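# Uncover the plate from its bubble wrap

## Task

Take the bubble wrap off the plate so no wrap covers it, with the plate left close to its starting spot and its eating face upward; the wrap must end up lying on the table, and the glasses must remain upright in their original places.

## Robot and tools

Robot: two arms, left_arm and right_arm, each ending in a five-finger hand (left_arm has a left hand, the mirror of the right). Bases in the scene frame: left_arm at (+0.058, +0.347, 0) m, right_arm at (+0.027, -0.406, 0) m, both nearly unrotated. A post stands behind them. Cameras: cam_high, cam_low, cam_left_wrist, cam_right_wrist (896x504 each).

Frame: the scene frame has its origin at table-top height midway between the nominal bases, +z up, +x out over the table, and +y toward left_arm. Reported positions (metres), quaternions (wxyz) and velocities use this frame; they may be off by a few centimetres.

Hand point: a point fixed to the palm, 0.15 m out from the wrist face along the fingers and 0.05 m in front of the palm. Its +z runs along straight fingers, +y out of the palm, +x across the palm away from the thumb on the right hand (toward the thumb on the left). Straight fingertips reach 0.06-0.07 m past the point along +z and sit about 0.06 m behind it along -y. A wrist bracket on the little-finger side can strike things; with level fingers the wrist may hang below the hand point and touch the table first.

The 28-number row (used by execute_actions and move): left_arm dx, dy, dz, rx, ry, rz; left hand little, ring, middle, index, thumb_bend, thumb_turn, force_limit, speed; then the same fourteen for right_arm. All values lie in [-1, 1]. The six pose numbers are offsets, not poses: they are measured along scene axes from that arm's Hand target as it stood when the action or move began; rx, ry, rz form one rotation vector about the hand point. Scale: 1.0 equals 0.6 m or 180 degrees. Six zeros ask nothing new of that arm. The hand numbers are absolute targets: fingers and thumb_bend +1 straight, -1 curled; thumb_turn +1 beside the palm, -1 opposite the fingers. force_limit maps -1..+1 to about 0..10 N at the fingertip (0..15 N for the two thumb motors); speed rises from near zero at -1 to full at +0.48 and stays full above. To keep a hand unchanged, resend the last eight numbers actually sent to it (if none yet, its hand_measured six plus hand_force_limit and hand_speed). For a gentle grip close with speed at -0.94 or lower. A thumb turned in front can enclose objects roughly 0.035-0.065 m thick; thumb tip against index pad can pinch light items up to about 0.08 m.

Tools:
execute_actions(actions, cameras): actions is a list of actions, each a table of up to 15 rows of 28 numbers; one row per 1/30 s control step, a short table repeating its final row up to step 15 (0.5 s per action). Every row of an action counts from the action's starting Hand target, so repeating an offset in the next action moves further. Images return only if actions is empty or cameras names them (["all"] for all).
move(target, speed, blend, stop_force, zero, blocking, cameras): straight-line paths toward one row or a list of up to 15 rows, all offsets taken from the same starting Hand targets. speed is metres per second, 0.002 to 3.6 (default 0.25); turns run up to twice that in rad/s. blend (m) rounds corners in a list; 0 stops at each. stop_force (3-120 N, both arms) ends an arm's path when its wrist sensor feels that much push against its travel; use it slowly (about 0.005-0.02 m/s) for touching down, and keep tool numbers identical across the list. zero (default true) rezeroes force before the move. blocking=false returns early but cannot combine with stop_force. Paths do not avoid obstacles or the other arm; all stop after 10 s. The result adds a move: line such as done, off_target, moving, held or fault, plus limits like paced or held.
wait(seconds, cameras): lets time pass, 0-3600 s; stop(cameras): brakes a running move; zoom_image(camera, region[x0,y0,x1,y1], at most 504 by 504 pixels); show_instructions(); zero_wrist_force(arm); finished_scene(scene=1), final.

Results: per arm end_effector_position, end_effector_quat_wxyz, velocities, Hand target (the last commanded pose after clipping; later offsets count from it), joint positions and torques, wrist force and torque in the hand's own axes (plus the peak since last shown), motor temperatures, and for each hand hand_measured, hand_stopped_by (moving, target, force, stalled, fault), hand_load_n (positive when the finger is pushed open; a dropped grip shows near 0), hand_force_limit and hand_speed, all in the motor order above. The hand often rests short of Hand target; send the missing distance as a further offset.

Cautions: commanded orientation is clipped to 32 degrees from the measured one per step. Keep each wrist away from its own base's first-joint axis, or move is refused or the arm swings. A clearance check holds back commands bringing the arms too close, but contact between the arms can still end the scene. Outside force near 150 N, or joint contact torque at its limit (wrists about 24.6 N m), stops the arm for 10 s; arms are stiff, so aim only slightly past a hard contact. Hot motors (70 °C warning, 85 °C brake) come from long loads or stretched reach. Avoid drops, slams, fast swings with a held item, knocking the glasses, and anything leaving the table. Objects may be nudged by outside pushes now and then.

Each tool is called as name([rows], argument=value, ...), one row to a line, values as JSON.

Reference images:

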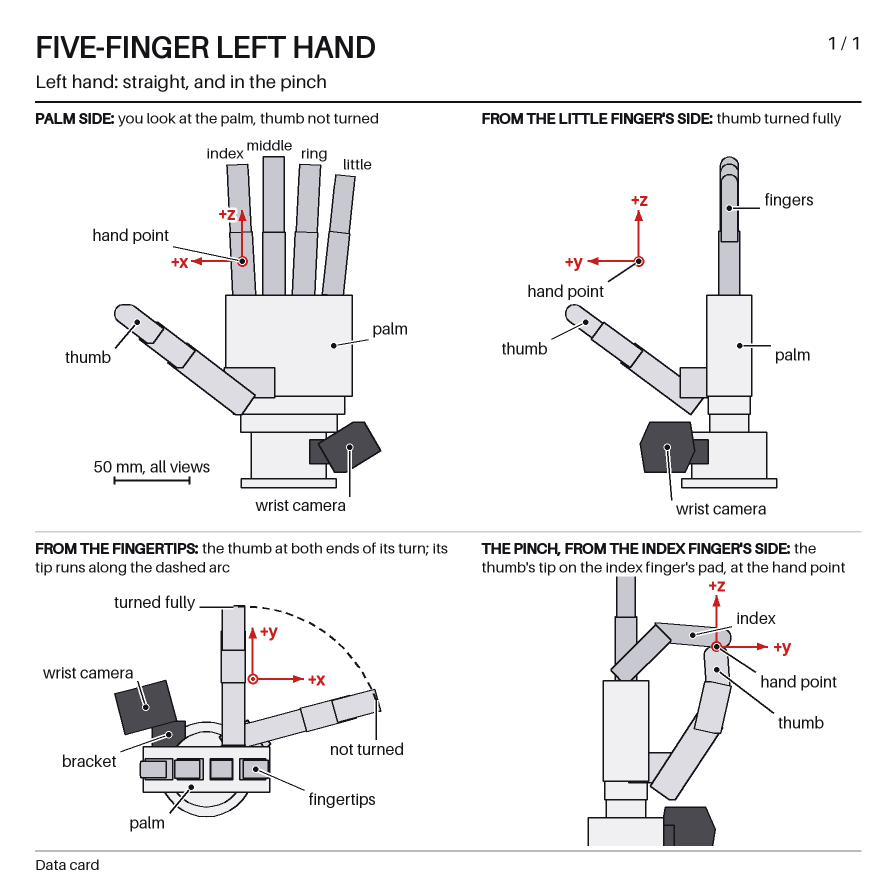

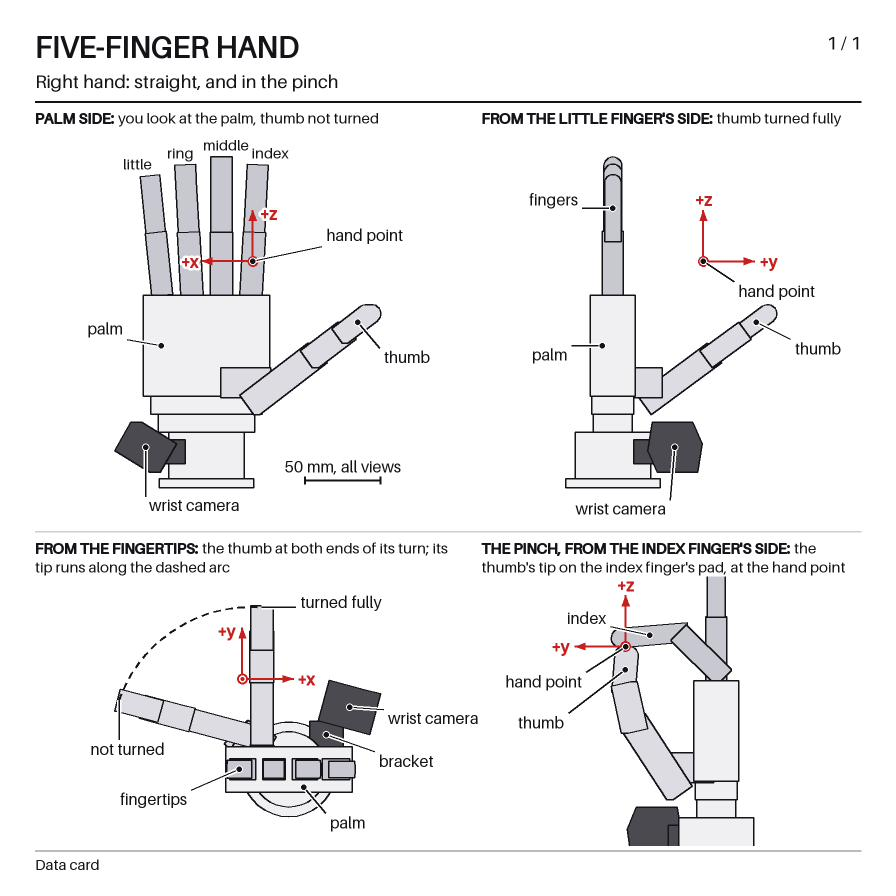

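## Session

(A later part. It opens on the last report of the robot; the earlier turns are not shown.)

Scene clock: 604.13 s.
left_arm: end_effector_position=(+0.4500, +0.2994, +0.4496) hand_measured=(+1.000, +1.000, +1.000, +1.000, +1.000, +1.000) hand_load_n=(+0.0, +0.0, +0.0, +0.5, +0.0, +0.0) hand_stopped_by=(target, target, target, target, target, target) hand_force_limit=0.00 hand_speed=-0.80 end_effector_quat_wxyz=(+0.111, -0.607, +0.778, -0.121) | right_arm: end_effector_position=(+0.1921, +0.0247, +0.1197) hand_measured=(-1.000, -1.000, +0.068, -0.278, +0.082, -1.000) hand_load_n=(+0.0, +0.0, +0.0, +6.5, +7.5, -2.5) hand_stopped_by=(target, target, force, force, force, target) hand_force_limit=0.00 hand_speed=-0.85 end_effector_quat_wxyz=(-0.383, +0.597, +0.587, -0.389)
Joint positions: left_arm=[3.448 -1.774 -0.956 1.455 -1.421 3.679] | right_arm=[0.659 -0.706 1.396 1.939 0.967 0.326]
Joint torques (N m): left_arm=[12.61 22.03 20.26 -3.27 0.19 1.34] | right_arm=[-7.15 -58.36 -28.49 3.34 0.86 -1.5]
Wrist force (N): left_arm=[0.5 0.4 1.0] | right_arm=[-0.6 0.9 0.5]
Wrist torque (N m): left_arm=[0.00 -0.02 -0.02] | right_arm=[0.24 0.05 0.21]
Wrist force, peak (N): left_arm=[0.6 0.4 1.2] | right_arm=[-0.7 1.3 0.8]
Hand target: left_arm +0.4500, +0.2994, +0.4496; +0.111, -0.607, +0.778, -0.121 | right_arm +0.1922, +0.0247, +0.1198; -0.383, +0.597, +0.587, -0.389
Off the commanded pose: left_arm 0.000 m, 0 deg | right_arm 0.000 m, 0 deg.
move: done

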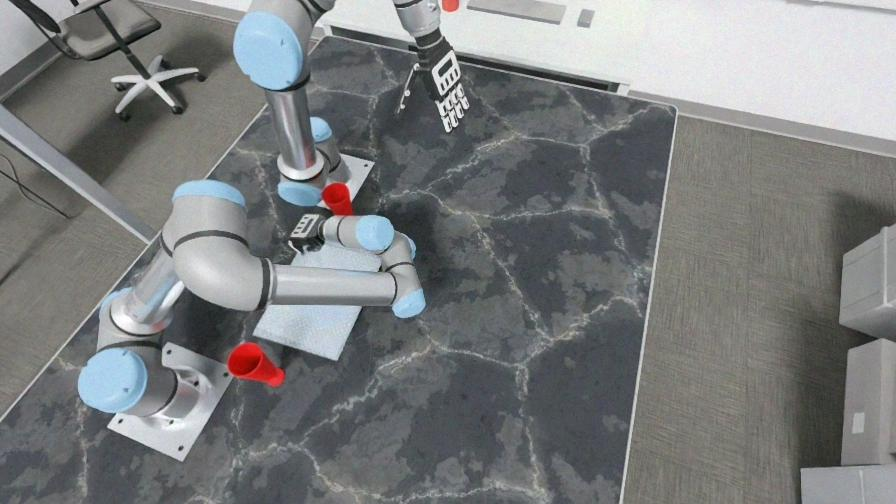

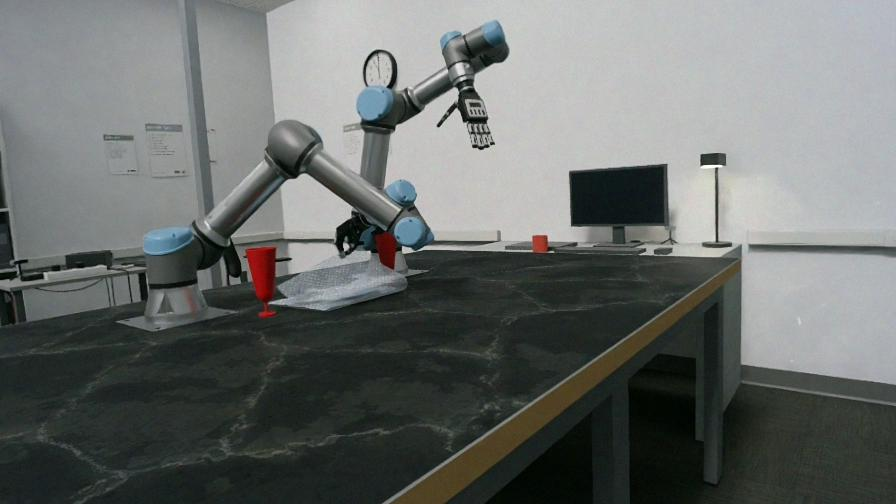

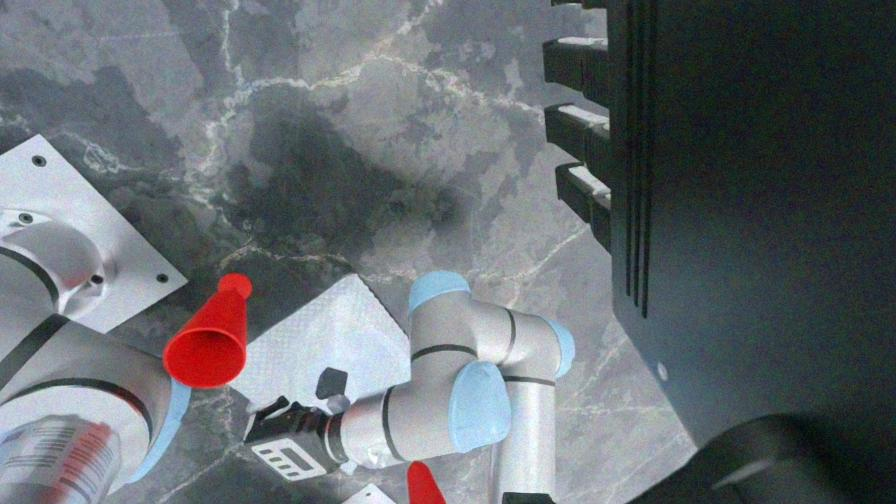

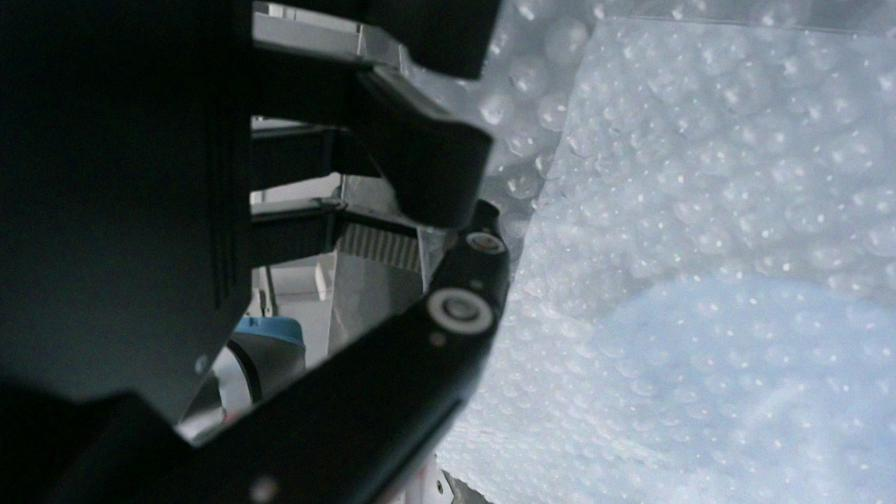

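move([
  [0,0,0,0,0,0,1,1,1,1,1,1,0,-0.8,0.097,-0.008,0.1,0,-0.0556,0,-1,-1,-0.4,-0.4,-0.15,-1,0.0,-0.85],
  [0,0,0,0,0,0,1,1,1,1,1,1,0,-0.8,0.247,-0.025,0.183,0,-0.139,0,-1,-1,-0.4,-0.4,-0.15,-1,0.0,-0.85],
], cameras=["cam_right_wrist","cam_left_wrist","cam_low","cam_high"], speed=0.06, blend=0.02)

zoom_image(camera="cam_low", region=[260, 180, 480, 330])

Scene clock: 644.00 s.
left_arm: end_effector_position=(+0.4500, +0.2994, +0.4496) hand_measured=(+1.000, +1.000, +1.000, +1.000, +1.000, +1.000) hand_load_n=(+0.0, +0.0, +0.0, +0.0, +0.0, +0.0) hand_stopped_by=(target, target, target, target, target, target) hand_force_limit=0.00 hand_speed=-0.80 end_effector_quat_wxyz=(+0.111, -0.607, +0.778, -0.121) | right_arm: end_effector_position=(+0.3403, +0.0097, +0.2296) hand_measured=(-1.000, -1.000, +0.068, -0.278, +0.082, -1.000) hand_load_n=(+0.0, +0.0, +0.0, +6.0, +7.0, -2.5) hand_stopped_by=(target, target, force, force, force, target) hand_force_limit=0.00 hand_speed=-0.85 end_effector_quat_wxyz=(-0.247, +0.667, +0.656, -0.251)
Joint positions: left_arm=[3.448 -1.774 -0.956 1.455 -1.421 3.679] | right_arm=[0.576 -0.781 0.943 2.039 1.198 0.48]
Joint torques (N m): left_arm=[12.18 21.5 19.64 -3.22 0 0.98] | right_arm=[-6.94 -48.06 -36.33 3.9 0.72 1.95]
Wrist force (N): left_arm=[0.5 0.3 1.0] | right_arm=[-0.8 0.6 0.3]
Wrist torque (N m): left_arm=[-0.01 -0.03 -0.02] | right_arm=[0.17 0.06 -0.02]
Wrist force, peak (N): left_arm=[0.8 0.4 1.2] | right_arm=[-0.8 0.9 1.2]
Hand target: left_arm +0.4500, +0.2994, +0.4496; +0.111, -0.607, +0.778, -0.121 | right_arm +0.3404, +0.0097, +0.2296; -0.247, +0.667, +0.657, -0.251
Off the commanded pose: left_arm 0.000 m, 0 deg | right_arm 0.000 m, 0 deg.
move: done

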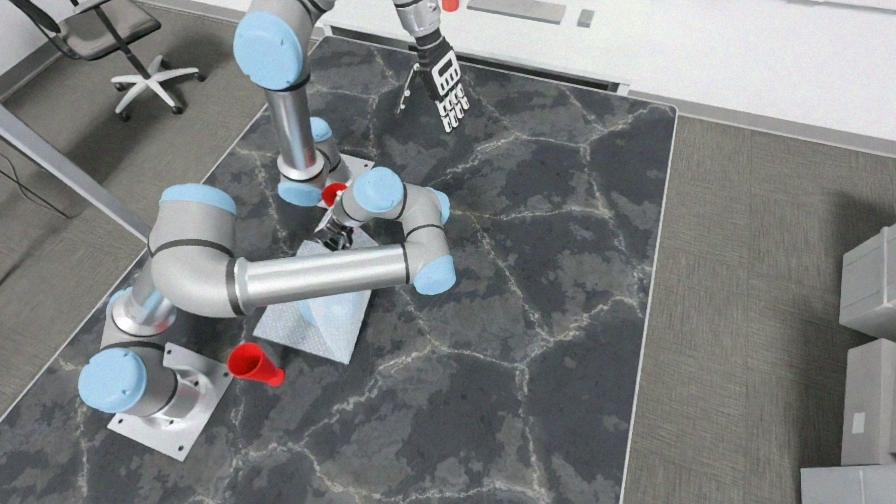

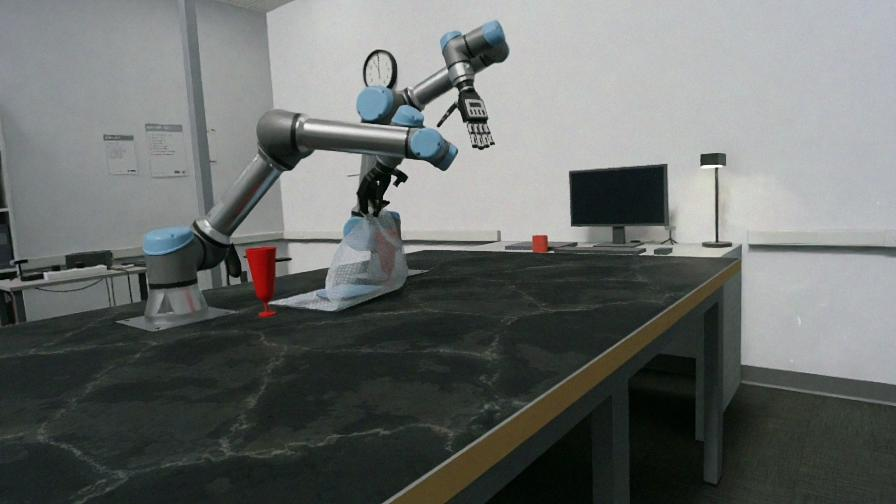

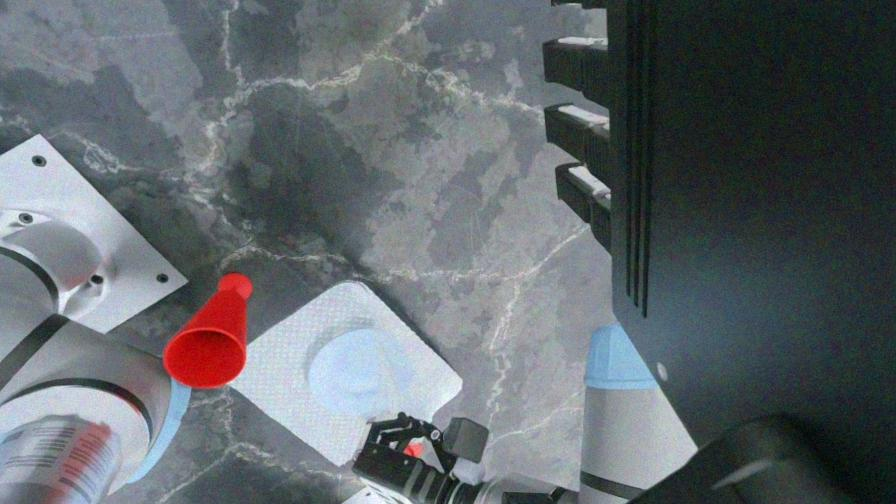

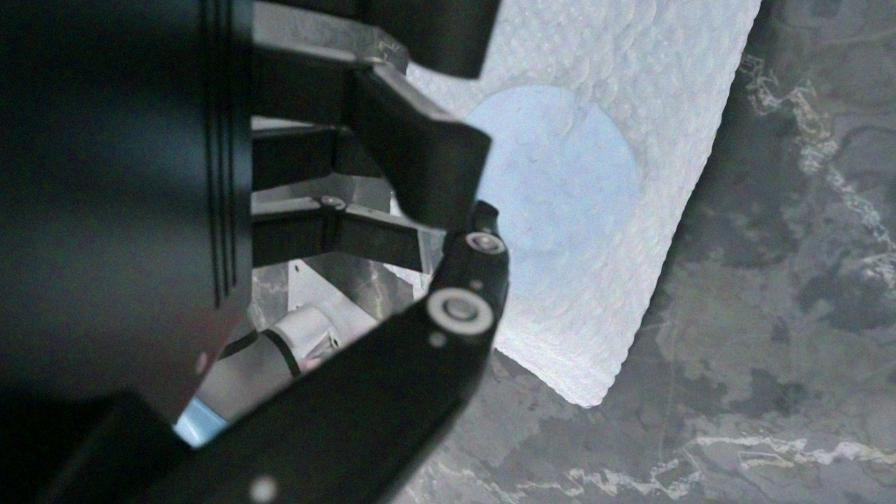

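Scaled by 2.291 from the camera's image (finer frame: 1280x720).

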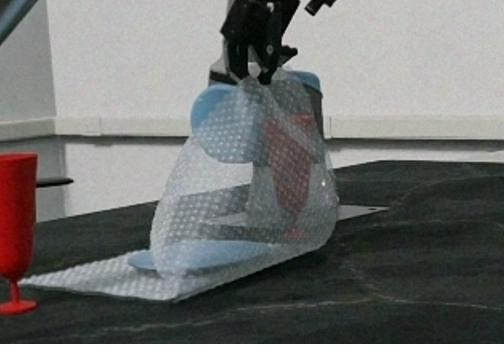

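move([
  [0,0,0,0,0,0,1,1,1,1,1,1,0,-0.8,0.183,-0.033,-0.01,0,-0.083,0,-1,-1,-0.4,-0.4,-0.15,-1,0.0,-0.85],
  [0,0,0,0,0,0,1,1,1,1,1,1,0,-0.8,0.35,-0.067,-0.133,0,-0.139,0,-1,-1,-0.4,-0.4,-0.15,-1,0.0,-0.85],
], cameras=["cam_right_wrist","cam_left_wrist","cam_low","cam_high"], speed=0.06, blend=0.03)

zoom_image(camera="cam_low", region=[260, 180, 480, 330])

Scene clock: 673.47 s.
left_arm: end_effector_position=(+0.4500, +0.2994, +0.4496) hand_measured=(+1.000, +1.000, +1.000, +1.000, +1.000, +1.000) hand_load_n=(+0.0, +0.0, +0.0, +0.0, +0.0, +0.0) hand_stopped_by=(target, target, target, target, target, target) hand_force_limit=0.00 hand_speed=-0.80 end_effector_quat_wxyz=(+0.111, -0.607, +0.778, -0.121) | right_arm: end_effector_position=(+0.5503, -0.0305, +0.1499) hand_measured=(-1.000, -1.000, +0.068, -0.278, +0.082, -1.000) hand_load_n=(+0.0, +0.0, +0.0, +7.0, +7.5, -2.5) hand_stopped_by=(target, target, force, force, force, target) hand_force_limit=0.00 hand_speed=-0.85 end_effector_quat_wxyz=(-0.099, +0.706, +0.694, -0.100)
Joint positions: left_arm=[3.448 -1.774 -0.956 1.455 -1.421 3.679] | right_arm=[0.441 -0.544 0.546 1.824 1.449 0.452]
Joint torques (N m): left_arm=[12.49 21.63 19.72 -3.1 -0.17 0.89] | right_arm=[-6.99 -50.55 -35.67 1.04 1.37 -1.66]
Wrist force (N): left_arm=[0.6 0.3 1.2] | right_arm=[-1.1 -0.7 0.1]
Wrist torque (N m): left_arm=[-0.02 -0.03 -0.02] | right_arm=[0.07 0.09 0.03]
Wrist force, peak (N): left_arm=[0.6 0.5 1.3] | right_arm=[-1.7 -0.8 0.4]
Hand target: left_arm +0.4500, +0.2994, +0.4496; +0.111, -0.607, +0.778, -0.121 | right_arm +0.5504, -0.0305, +0.1498; -0.099, +0.706, +0.694, -0.100
Off the commanded pose: left_arm 0.000 m, 0 deg | right_arm 0.000 m, 0 deg.
move: done

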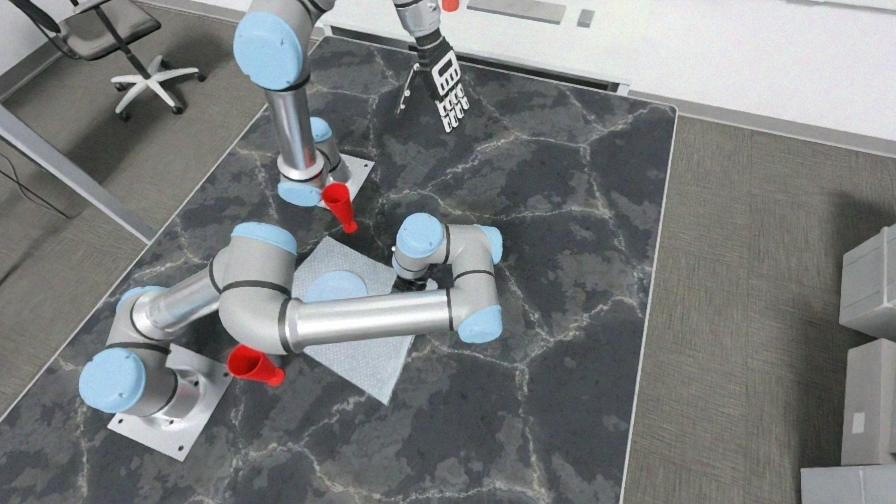

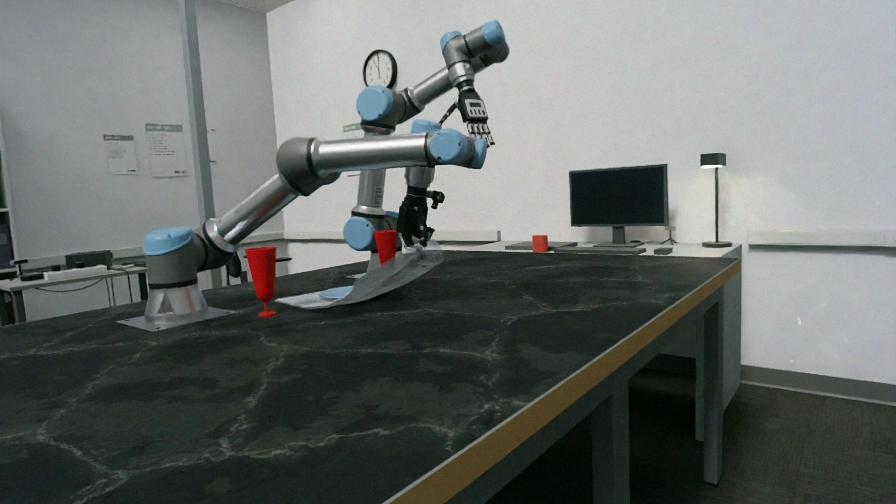

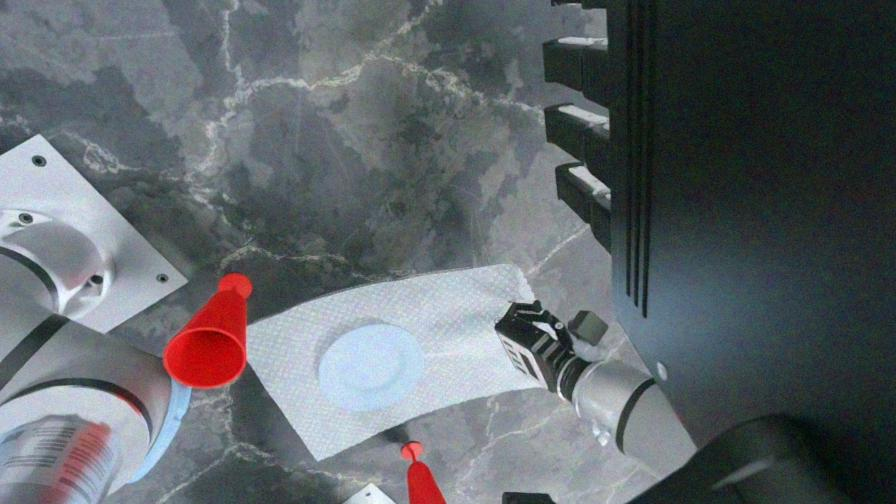

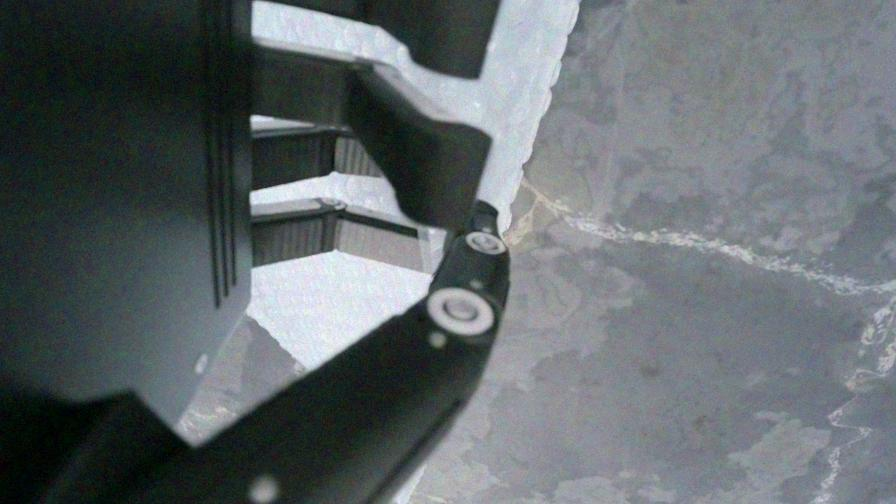

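Scaled by 2.291 from the camera's image (finer frame: 1280x720).

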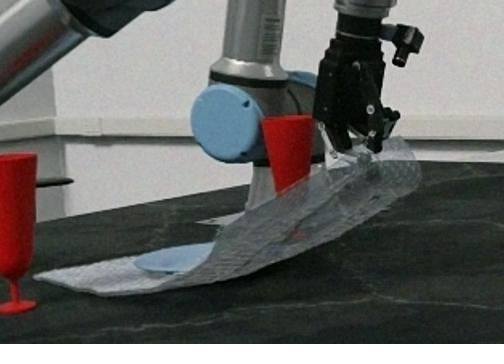

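zoom_image(camera="cam_left_wrist", region=[300, 300, 450, 430])

zoom_image(camera="cam_low", region=[270, 270, 380, 320])

Scaled by 3.360 from the camera's image (finer frame: 1280x720).

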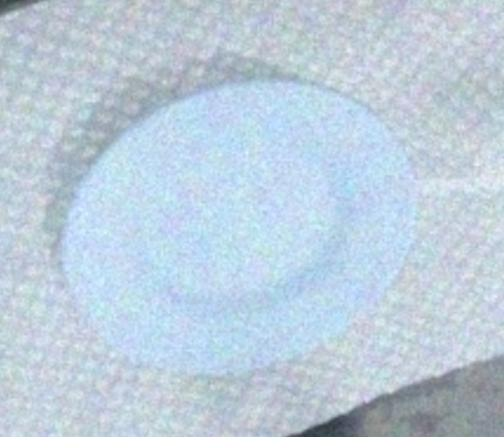

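Scaled by 4.582 from the camera's image (finer frame: 1280x720).

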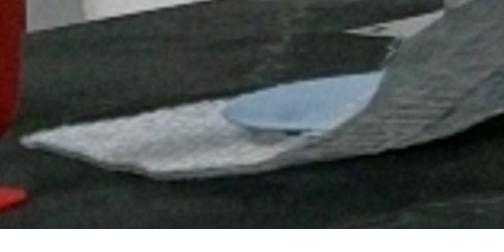

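move([
  [0,0,0,0,0,0,1,1,1,1,1,1,0,-0.8,0.133,-0.017,-0.175,0,0,0,-1,-1,-0.4,-0.4,-0.15,-1,0.0,-0.85],
], cameras=["cam_right_wrist","cam_left_wrist","cam_low","cam_high"], speed=0.05, stop_force=15)

zoom_image(camera="cam_low", region=[260, 180, 480, 330])

Scene clock: 693.10 s.
left_arm: end_effector_position=(+0.4500, +0.2994, +0.4496) hand_measured=(+1.000, +1.000, +1.000, +1.000, +1.000, +1.000) hand_load_n=(+0.0, +0.0, +0.0, +0.0, +0.0, +0.0) hand_stopped_by=(target, target, target, target, target, target) hand_force_limit=0.00 hand_speed=-0.80 end_effector_quat_wxyz=(+0.111, -0.607, +0.778, -0.121) | right_arm: end_effector_position=(+0.6291, -0.0414, +0.0447) hand_measured=(-1.000, -1.000, +0.068, -0.278, +0.082, -1.000) hand_load_n=(+0.0, +0.0, +0.0, +6.5, +7.0, -2.5) hand_stopped_by=(target, target, force, force, force, target) hand_force_limit=0.00 hand_speed=-0.85 end_effector_quat_wxyz=(-0.096, +0.705, +0.697, -0.087)
Joint positions: left_arm=[3.448 -1.774 -0.956 1.455 -1.421 3.679] | right_arm=[0.378 -0.16 0.035 1.932 1.461 0.387]
Joint torques (N m): left_arm=[12.4 21.84 18.94 -3.11 -0.28 0.71] | right_arm=[-6.92 -59.37 -35.14 1.09 -1.35 -1.48]
Wrist force (N): left_arm=[0.3 0.1 1.4] | right_arm=[-0.9 -0.6 0.1]
Wrist torque (N m): left_arm=[-0.06 0.01 -0.02] | right_arm=[0.10 0.07 0.06]
Wrist force, peak (N): left_arm=[0.4 0.3 1.5] | right_arm=[-1.4 -1.3 0.3]
Hand target: left_arm +0.4500, +0.2994, +0.4496; +0.111, -0.607, +0.778, -0.121 | right_arm +0.6302, -0.0407, +0.0448; -0.099, +0.706, +0.694, -0.100
Off the commanded pose: left_arm 0.000 m, 0 deg | right_arm 0.001 m, 2 deg.
elbow stopped short (right arm): the move would have taken joint 3 (elbow) straighter than the controller allows.
move: done

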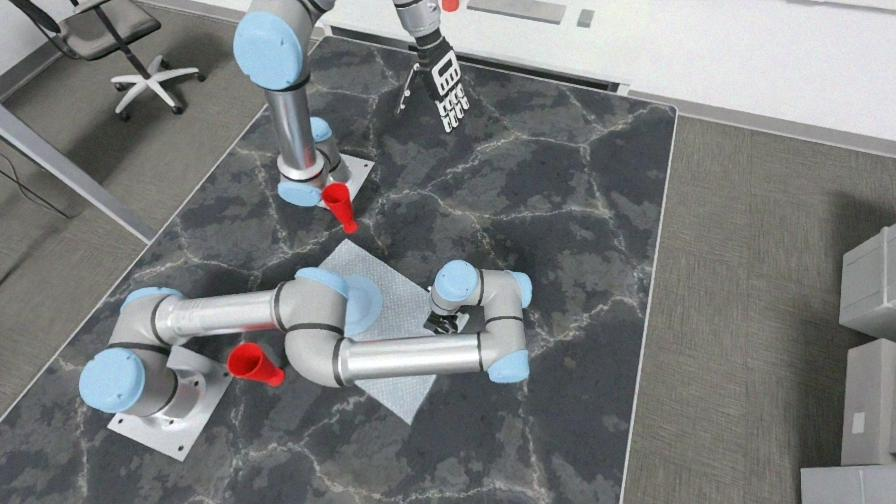

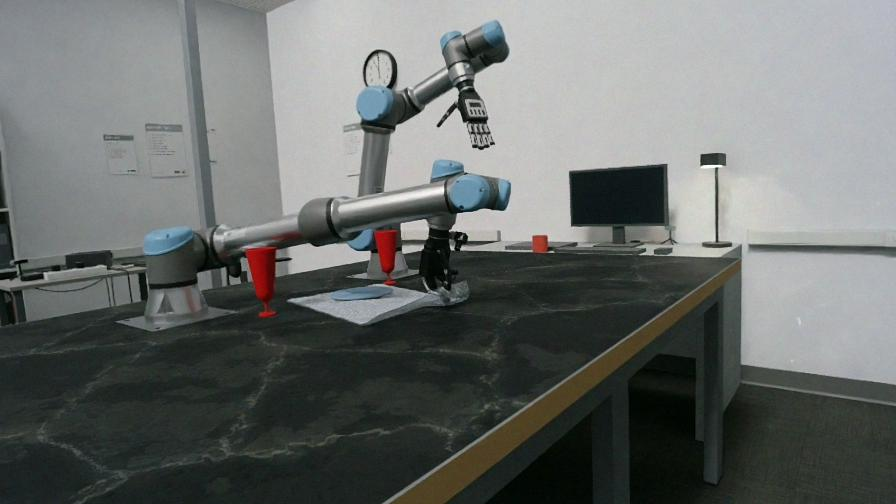

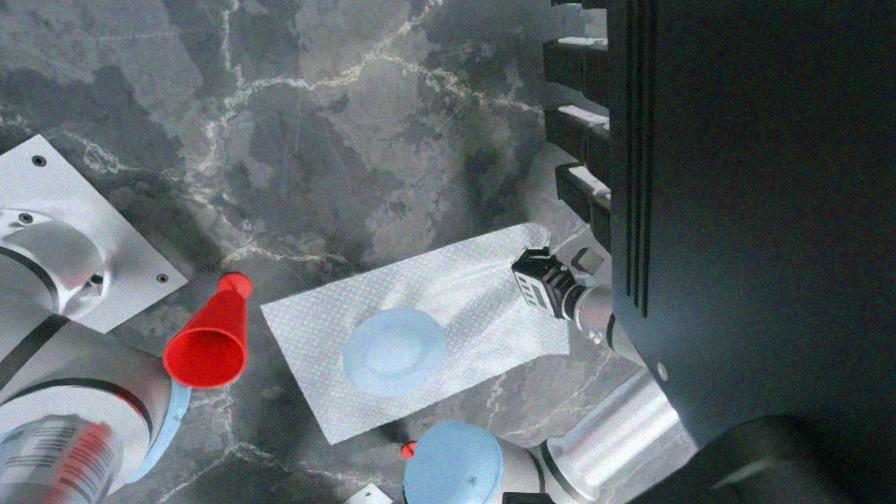

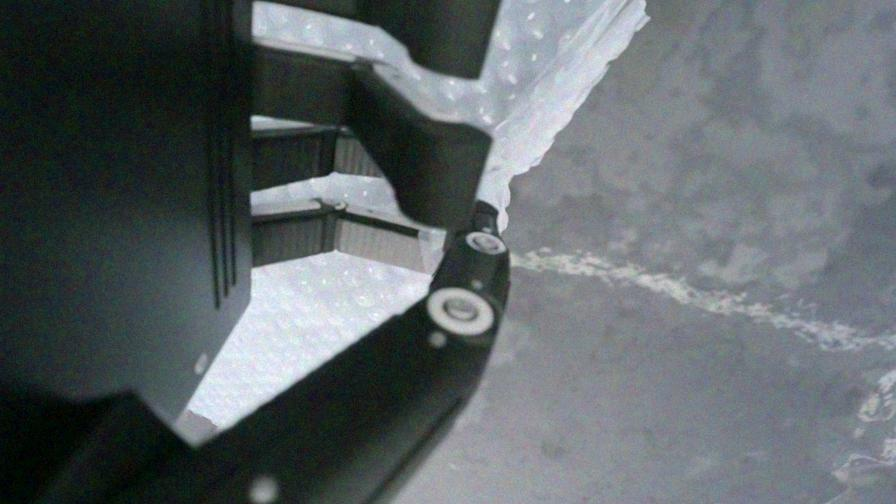

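Scaled by 2.291 from the camera's image (finer frame: 1280x720).

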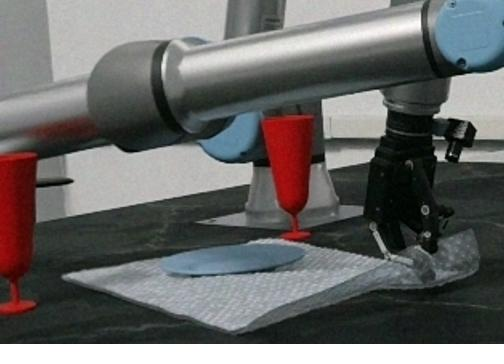

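zoom_image(camera="cam_left_wrist", region=[240, 220, 600, 460])

zoom_image(camera="cam_low", region=[320, 275, 410, 310])

Scaled by 1.400 from the camera's image (finer frame: 1280x720).

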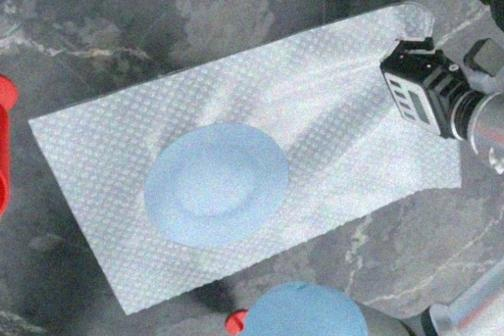

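Scaled by 5.600 from the camera's image (finer frame: 1280x720).

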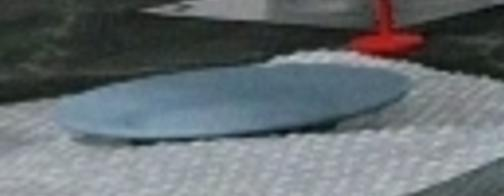

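move([
  [0,0,0,0,0,0,1,1,1,1,1,1,0,-0.8,-0.05,0,-0.015,0,0,0,-1,-1,-0.4,-0.4,-0.15,-1,0.0,-0.85],
], cameras=["cam_low"], speed=0.04, stop_force=10)

zoom_image(camera="cam_low", region=[260, 180, 480, 330])

Scene clock: 720.97 s.
left_arm: end_effector_position=(+0.4500, +0.2994, +0.4496) hand_measured=(+1.000, +1.000, +1.000, +1.000, +1.000, +1.000) hand_load_n=(+0.0, +0.0, +0.0, +0.0, +0.0, +0.0) hand_stopped_by=(target, target, target, target, target, target) hand_force_limit=0.00 hand_speed=-0.80 end_effector_quat_wxyz=(+0.111, -0.607, +0.778, -0.121) | right_arm: end_effector_position=(+0.6002, -0.0407, +0.0358) hand_measured=(-1.000, -1.000, +0.068, -0.278, +0.082, -1.000) hand_load_n=(+0.0, +0.0, +0.0, +6.0, +7.5, -2.5) hand_stopped_by=(target, target, force, force, force, target) hand_force_limit=0.00 hand_speed=-0.85 end_effector_quat_wxyz=(-0.099, +0.706, +0.694, -0.100)
Joint positions: left_arm=[3.448 -1.774 -0.956 1.455 -1.421 3.679] | right_arm=[0.396 -0.341 0.436 1.735 1.46 0.409]
Joint torques (N m): left_arm=[12.43 21.64 18.93 -3.12 -0.43 0.52] | right_arm=[5.85 -72.33 -8.13 1.45 -1.56 -1.68]
Wrist force (N): left_arm=[0.3 0.3 1.2] | right_arm=[-0.7 0.5 0.2]
Wrist torque (N m): left_arm=[-0.02 0.01 -0.04] | right_arm=[0.15 0.02 -0.02]
Wrist force, peak (N): left_arm=[0.6 0.6 1.3] | right_arm=[-1.3 -1.3 0.0]
Hand target: left_arm +0.4500, +0.2994, +0.4496; +0.111, -0.607, +0.778, -0.121 | right_arm +0.6002, -0.0407, +0.0358; -0.099, +0.706, +0.694, -0.100
Off the commanded pose: left_arm 0.000 m, 0 deg | right_arm 0.000 m, 0 deg.
move: done

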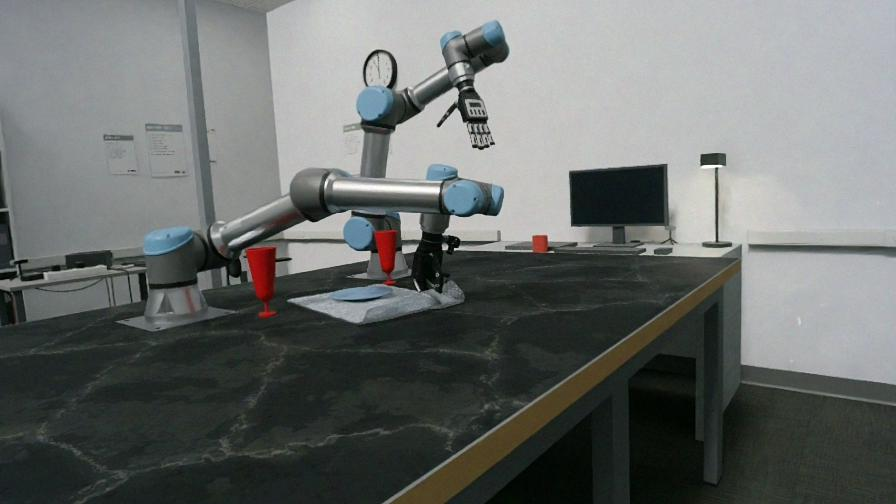

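Scaled by 2.291 from the camera's image (finer frame: 1280x720).

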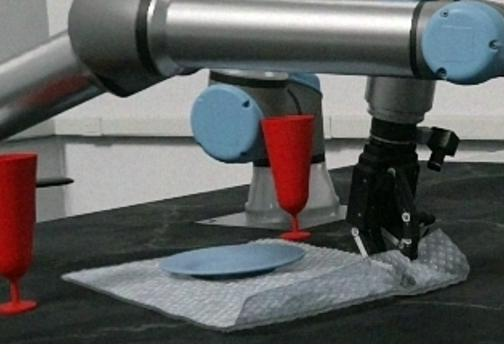

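move([
  [0,0,0,0,0,0,1,1,1,1,1,1,0,-0.8,0,0,0,0,0,0,-1,-1,-0.4,-0.2,0.7,-1,0.0,-0.8],
  [0,0,0,0,0,0,1,1,1,1,1,1,0,-0.8,0,0,0.12,0,0,0,-1,-1,-0.4,-0.2,0.7,-1,0.0,-0.8],
], cameras=["cam_low","cam_left_wrist","cam_right_wrist"], speed=0.04)

zoom_image(camera="cam_low", region=[260, 180, 480, 330])

Scene clock: 731.33 s.
left_arm: end_effector_position=(+0.4500, +0.2994, +0.4496) hand_measured=(+1.000, +1.000, +1.000, +1.000, +1.000, +1.000) hand_load_n=(-0.5, +0.0, +0.0, +0.0, +0.0, +0.0) hand_stopped_by=(target, target, target, target, target, target) hand_force_limit=0.00 hand_speed=-0.80 end_effector_quat_wxyz=(+0.111, -0.607, +0.778, -0.121) | right_arm: end_effector_position=(+0.6002, -0.0407, +0.1078) hand_measured=(-1.000, -1.000, +0.068, -0.200, +0.700, -1.000) hand_load_n=(+0.0, +0.0, +0.0, +0.0, +0.0, +0.0) hand_stopped_by=(target, target, force, target, target, target) hand_force_limit=0.00 hand_speed=-0.80 end_effector_quat_wxyz=(-0.099, +0.706, +0.694, -0.100)
Joint positions: left_arm=[3.448 -1.774 -0.956 1.455 -1.421 3.679] | right_arm=[0.396 -0.344 0.258 1.916 1.46 0.409]
Joint torques (N m): left_arm=[12.32 21.56 19.04 -3.07 -0.57 0.4] | right_arm=[4.81 -57.7 -34.74 3.88 0.8 1.42]
Wrist force (N): left_arm=[0.6 0.2 1.2] | right_arm=[-1.0 0.4 0.1]
Wrist torque (N m): left_arm=[-0.04 -0.03 -0.02] | right_arm=[0.13 0.07 -0.01]
Wrist force, peak (N): left_arm=[0.6 0.6 1.3] | right_arm=[-1.4 0.7 -0.2]
Hand target: left_arm +0.4500, +0.2994, +0.4496; +0.111, -0.607, +0.778, -0.121 | right_arm +0.6002, -0.0407, +0.1078; -0.099, +0.706, +0.694, -0.100
Off the commanded pose: left_arm 0.000 m, 0 deg | right_arm 0.000 m, 0 deg.
move: done

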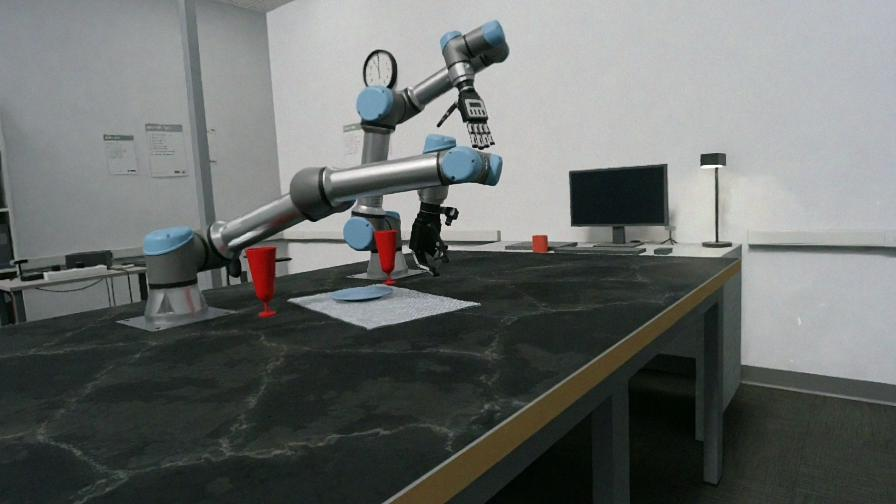

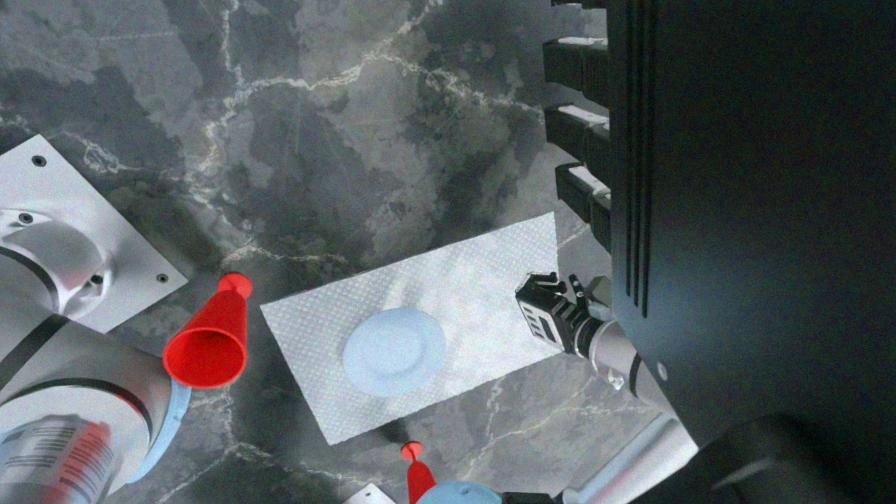

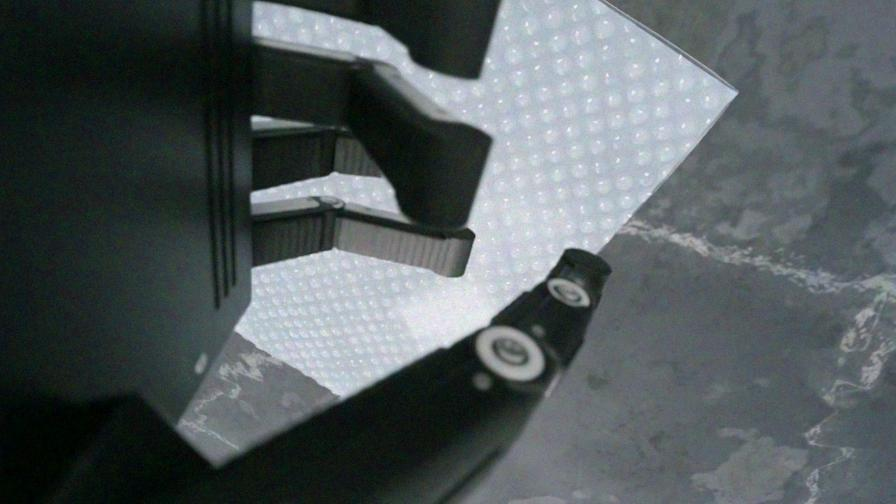

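Scaled by 2.291 from the camera's image (finer frame: 1280x720).

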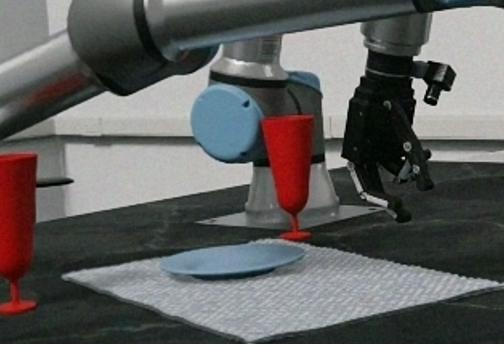

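move([
  [0,0,0,0,0,0,1,1,1,1,1,1,0,-0.8,0,-0.1,0.25,0,0,0,-1,-1,-0.4,-0.2,0.7,-1,0.0,-0.8],
  [0,0,0,0,0,0,1,1,1,1,1,1,0,-0.8,-0.1,-0.65,0.35,0,0,0,-1,-1,-0.4,-0.2,0.7,-1,0.0,-0.8],
], cameras=["cam_low","cam_left_wrist","cam_right_wrist","cam_high"], speed=0.25, blend=0.05)

zoom_image(camera="cam_high", region=[230, 200, 480, 440])

zoom_image(camera="cam_left_wrist", region=[300, 270, 500, 430])

Scene clock: 744.17 s.
left_arm: end_effector_position=(+0.4500, +0.2994, +0.4496) hand_measured=(+1.000, +1.000, +1.000, +1.000, +1.000, +1.000) hand_load_n=(+0.0, +0.0, +0.0, +0.0, +0.0, +0.0) hand_stopped_by=(target, target, target, target, target, target) hand_force_limit=0.00 hand_speed=-0.80 end_effector_quat_wxyz=(+0.111, -0.607, +0.778, -0.121) | right_arm: end_effector_position=(+0.5402, -0.4306, +0.3178) hand_measured=(-1.000, -1.000, +0.068, -0.200, +0.700, -1.000) hand_load_n=(+0.0, +0.0, +0.0, +0.0, +0.0, +0.0) hand_stopped_by=(target, target, force, target, target, target) hand_force_limit=0.00 hand_speed=-0.80 end_effector_quat_wxyz=(-0.099, +0.706, +0.694, -0.100)
Joint positions: left_arm=[3.448 -1.774 -0.956 1.455 -1.421 3.679] | right_arm=[-0.253 -1.048 1.005 1.888 1.638 -0.217]
Joint torques (N m): left_arm=[12.31 21.21 18.79 -3 -0.63 0.28] | right_arm=[-8.56 -52.2 -7.8 1.51 1.48 -1.52]
Wrist force (N): left_arm=[0.4 0.4 1.1] | right_arm=[-0.9 0.2 -0.5]
Wrist torque (N m): left_arm=[-0.01 0.00 -0.03] | right_arm=[0.14 0.07 0.06]
Wrist force, peak (N): left_arm=[0.5 0.2 1.5] | right_arm=[-2.5 -0.3 -0.2]
Hand target: left_arm +0.4500, +0.2994, +0.4496; +0.111, -0.607, +0.778, -0.121 | right_arm +0.5402, -0.4307, +0.3178; -0.099, +0.706, +0.694, -0.100
Off the commanded pose: left_arm 0.000 m, 0 deg | right_arm 0.000 m, 0 deg.
move: done

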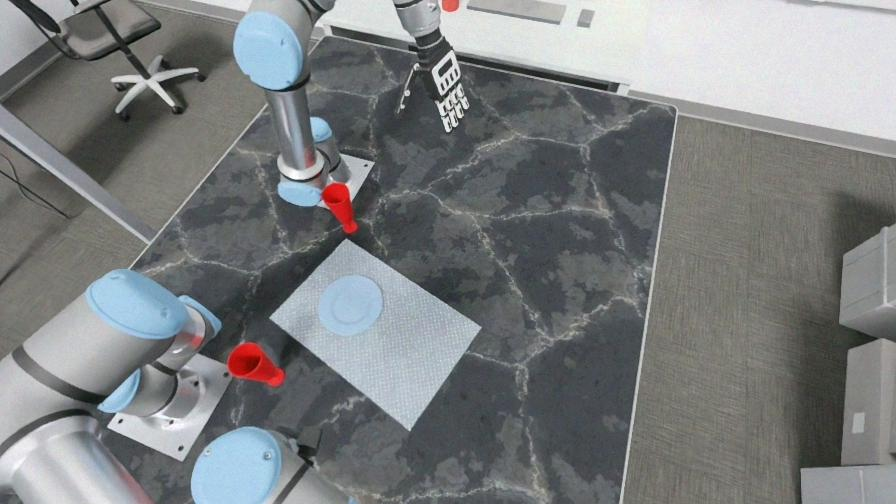

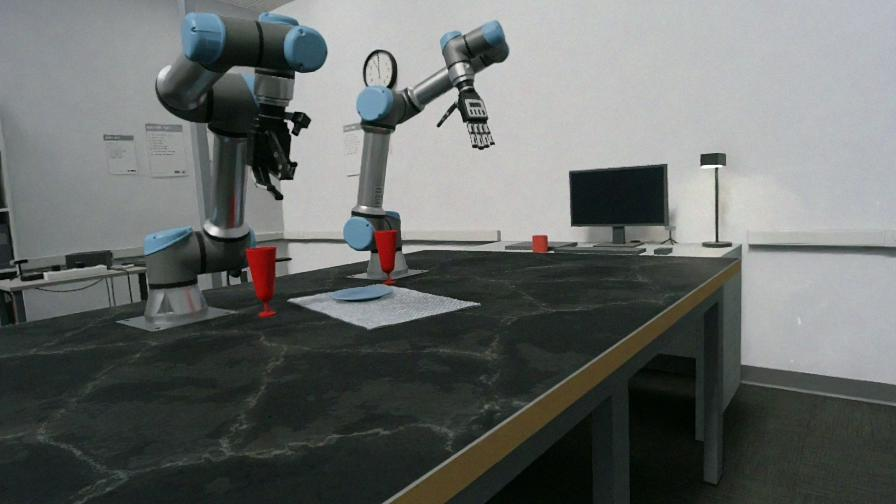

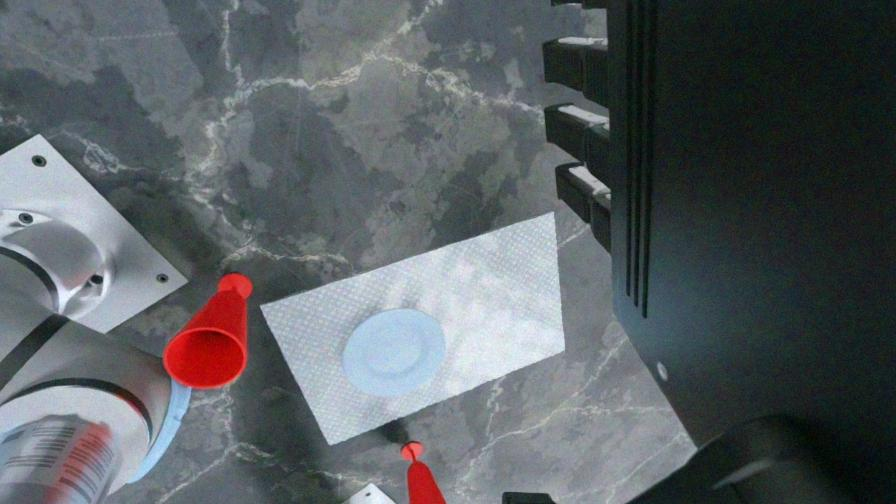

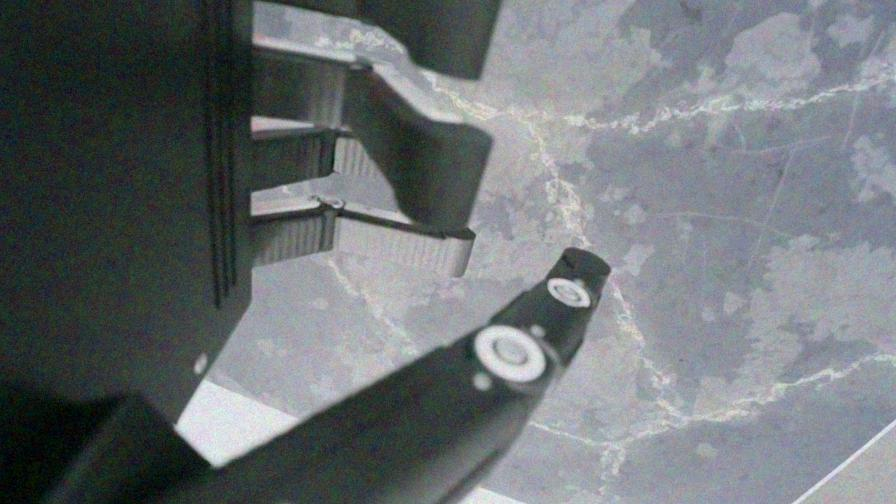

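Scaled by 2.016 from the camera's image (finer frame: 1280x720).

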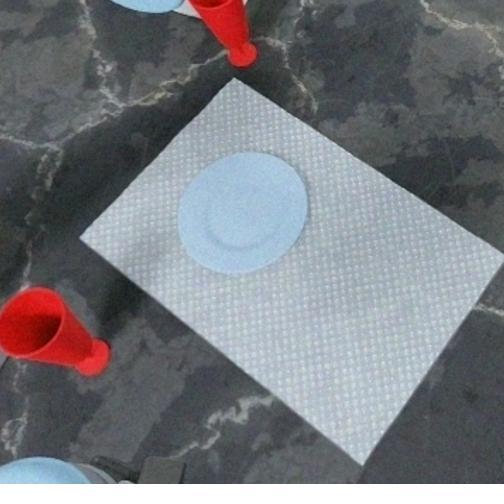

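Scaled by 2.520 from the camera's image (finer frame: 1280x720).

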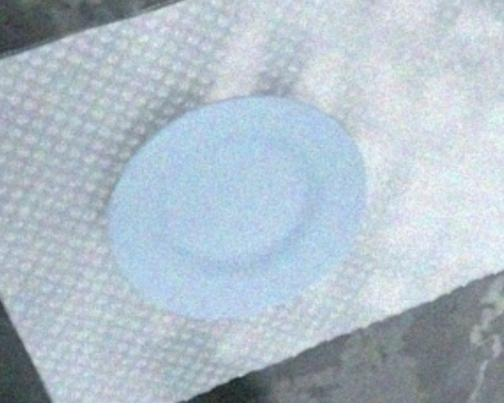

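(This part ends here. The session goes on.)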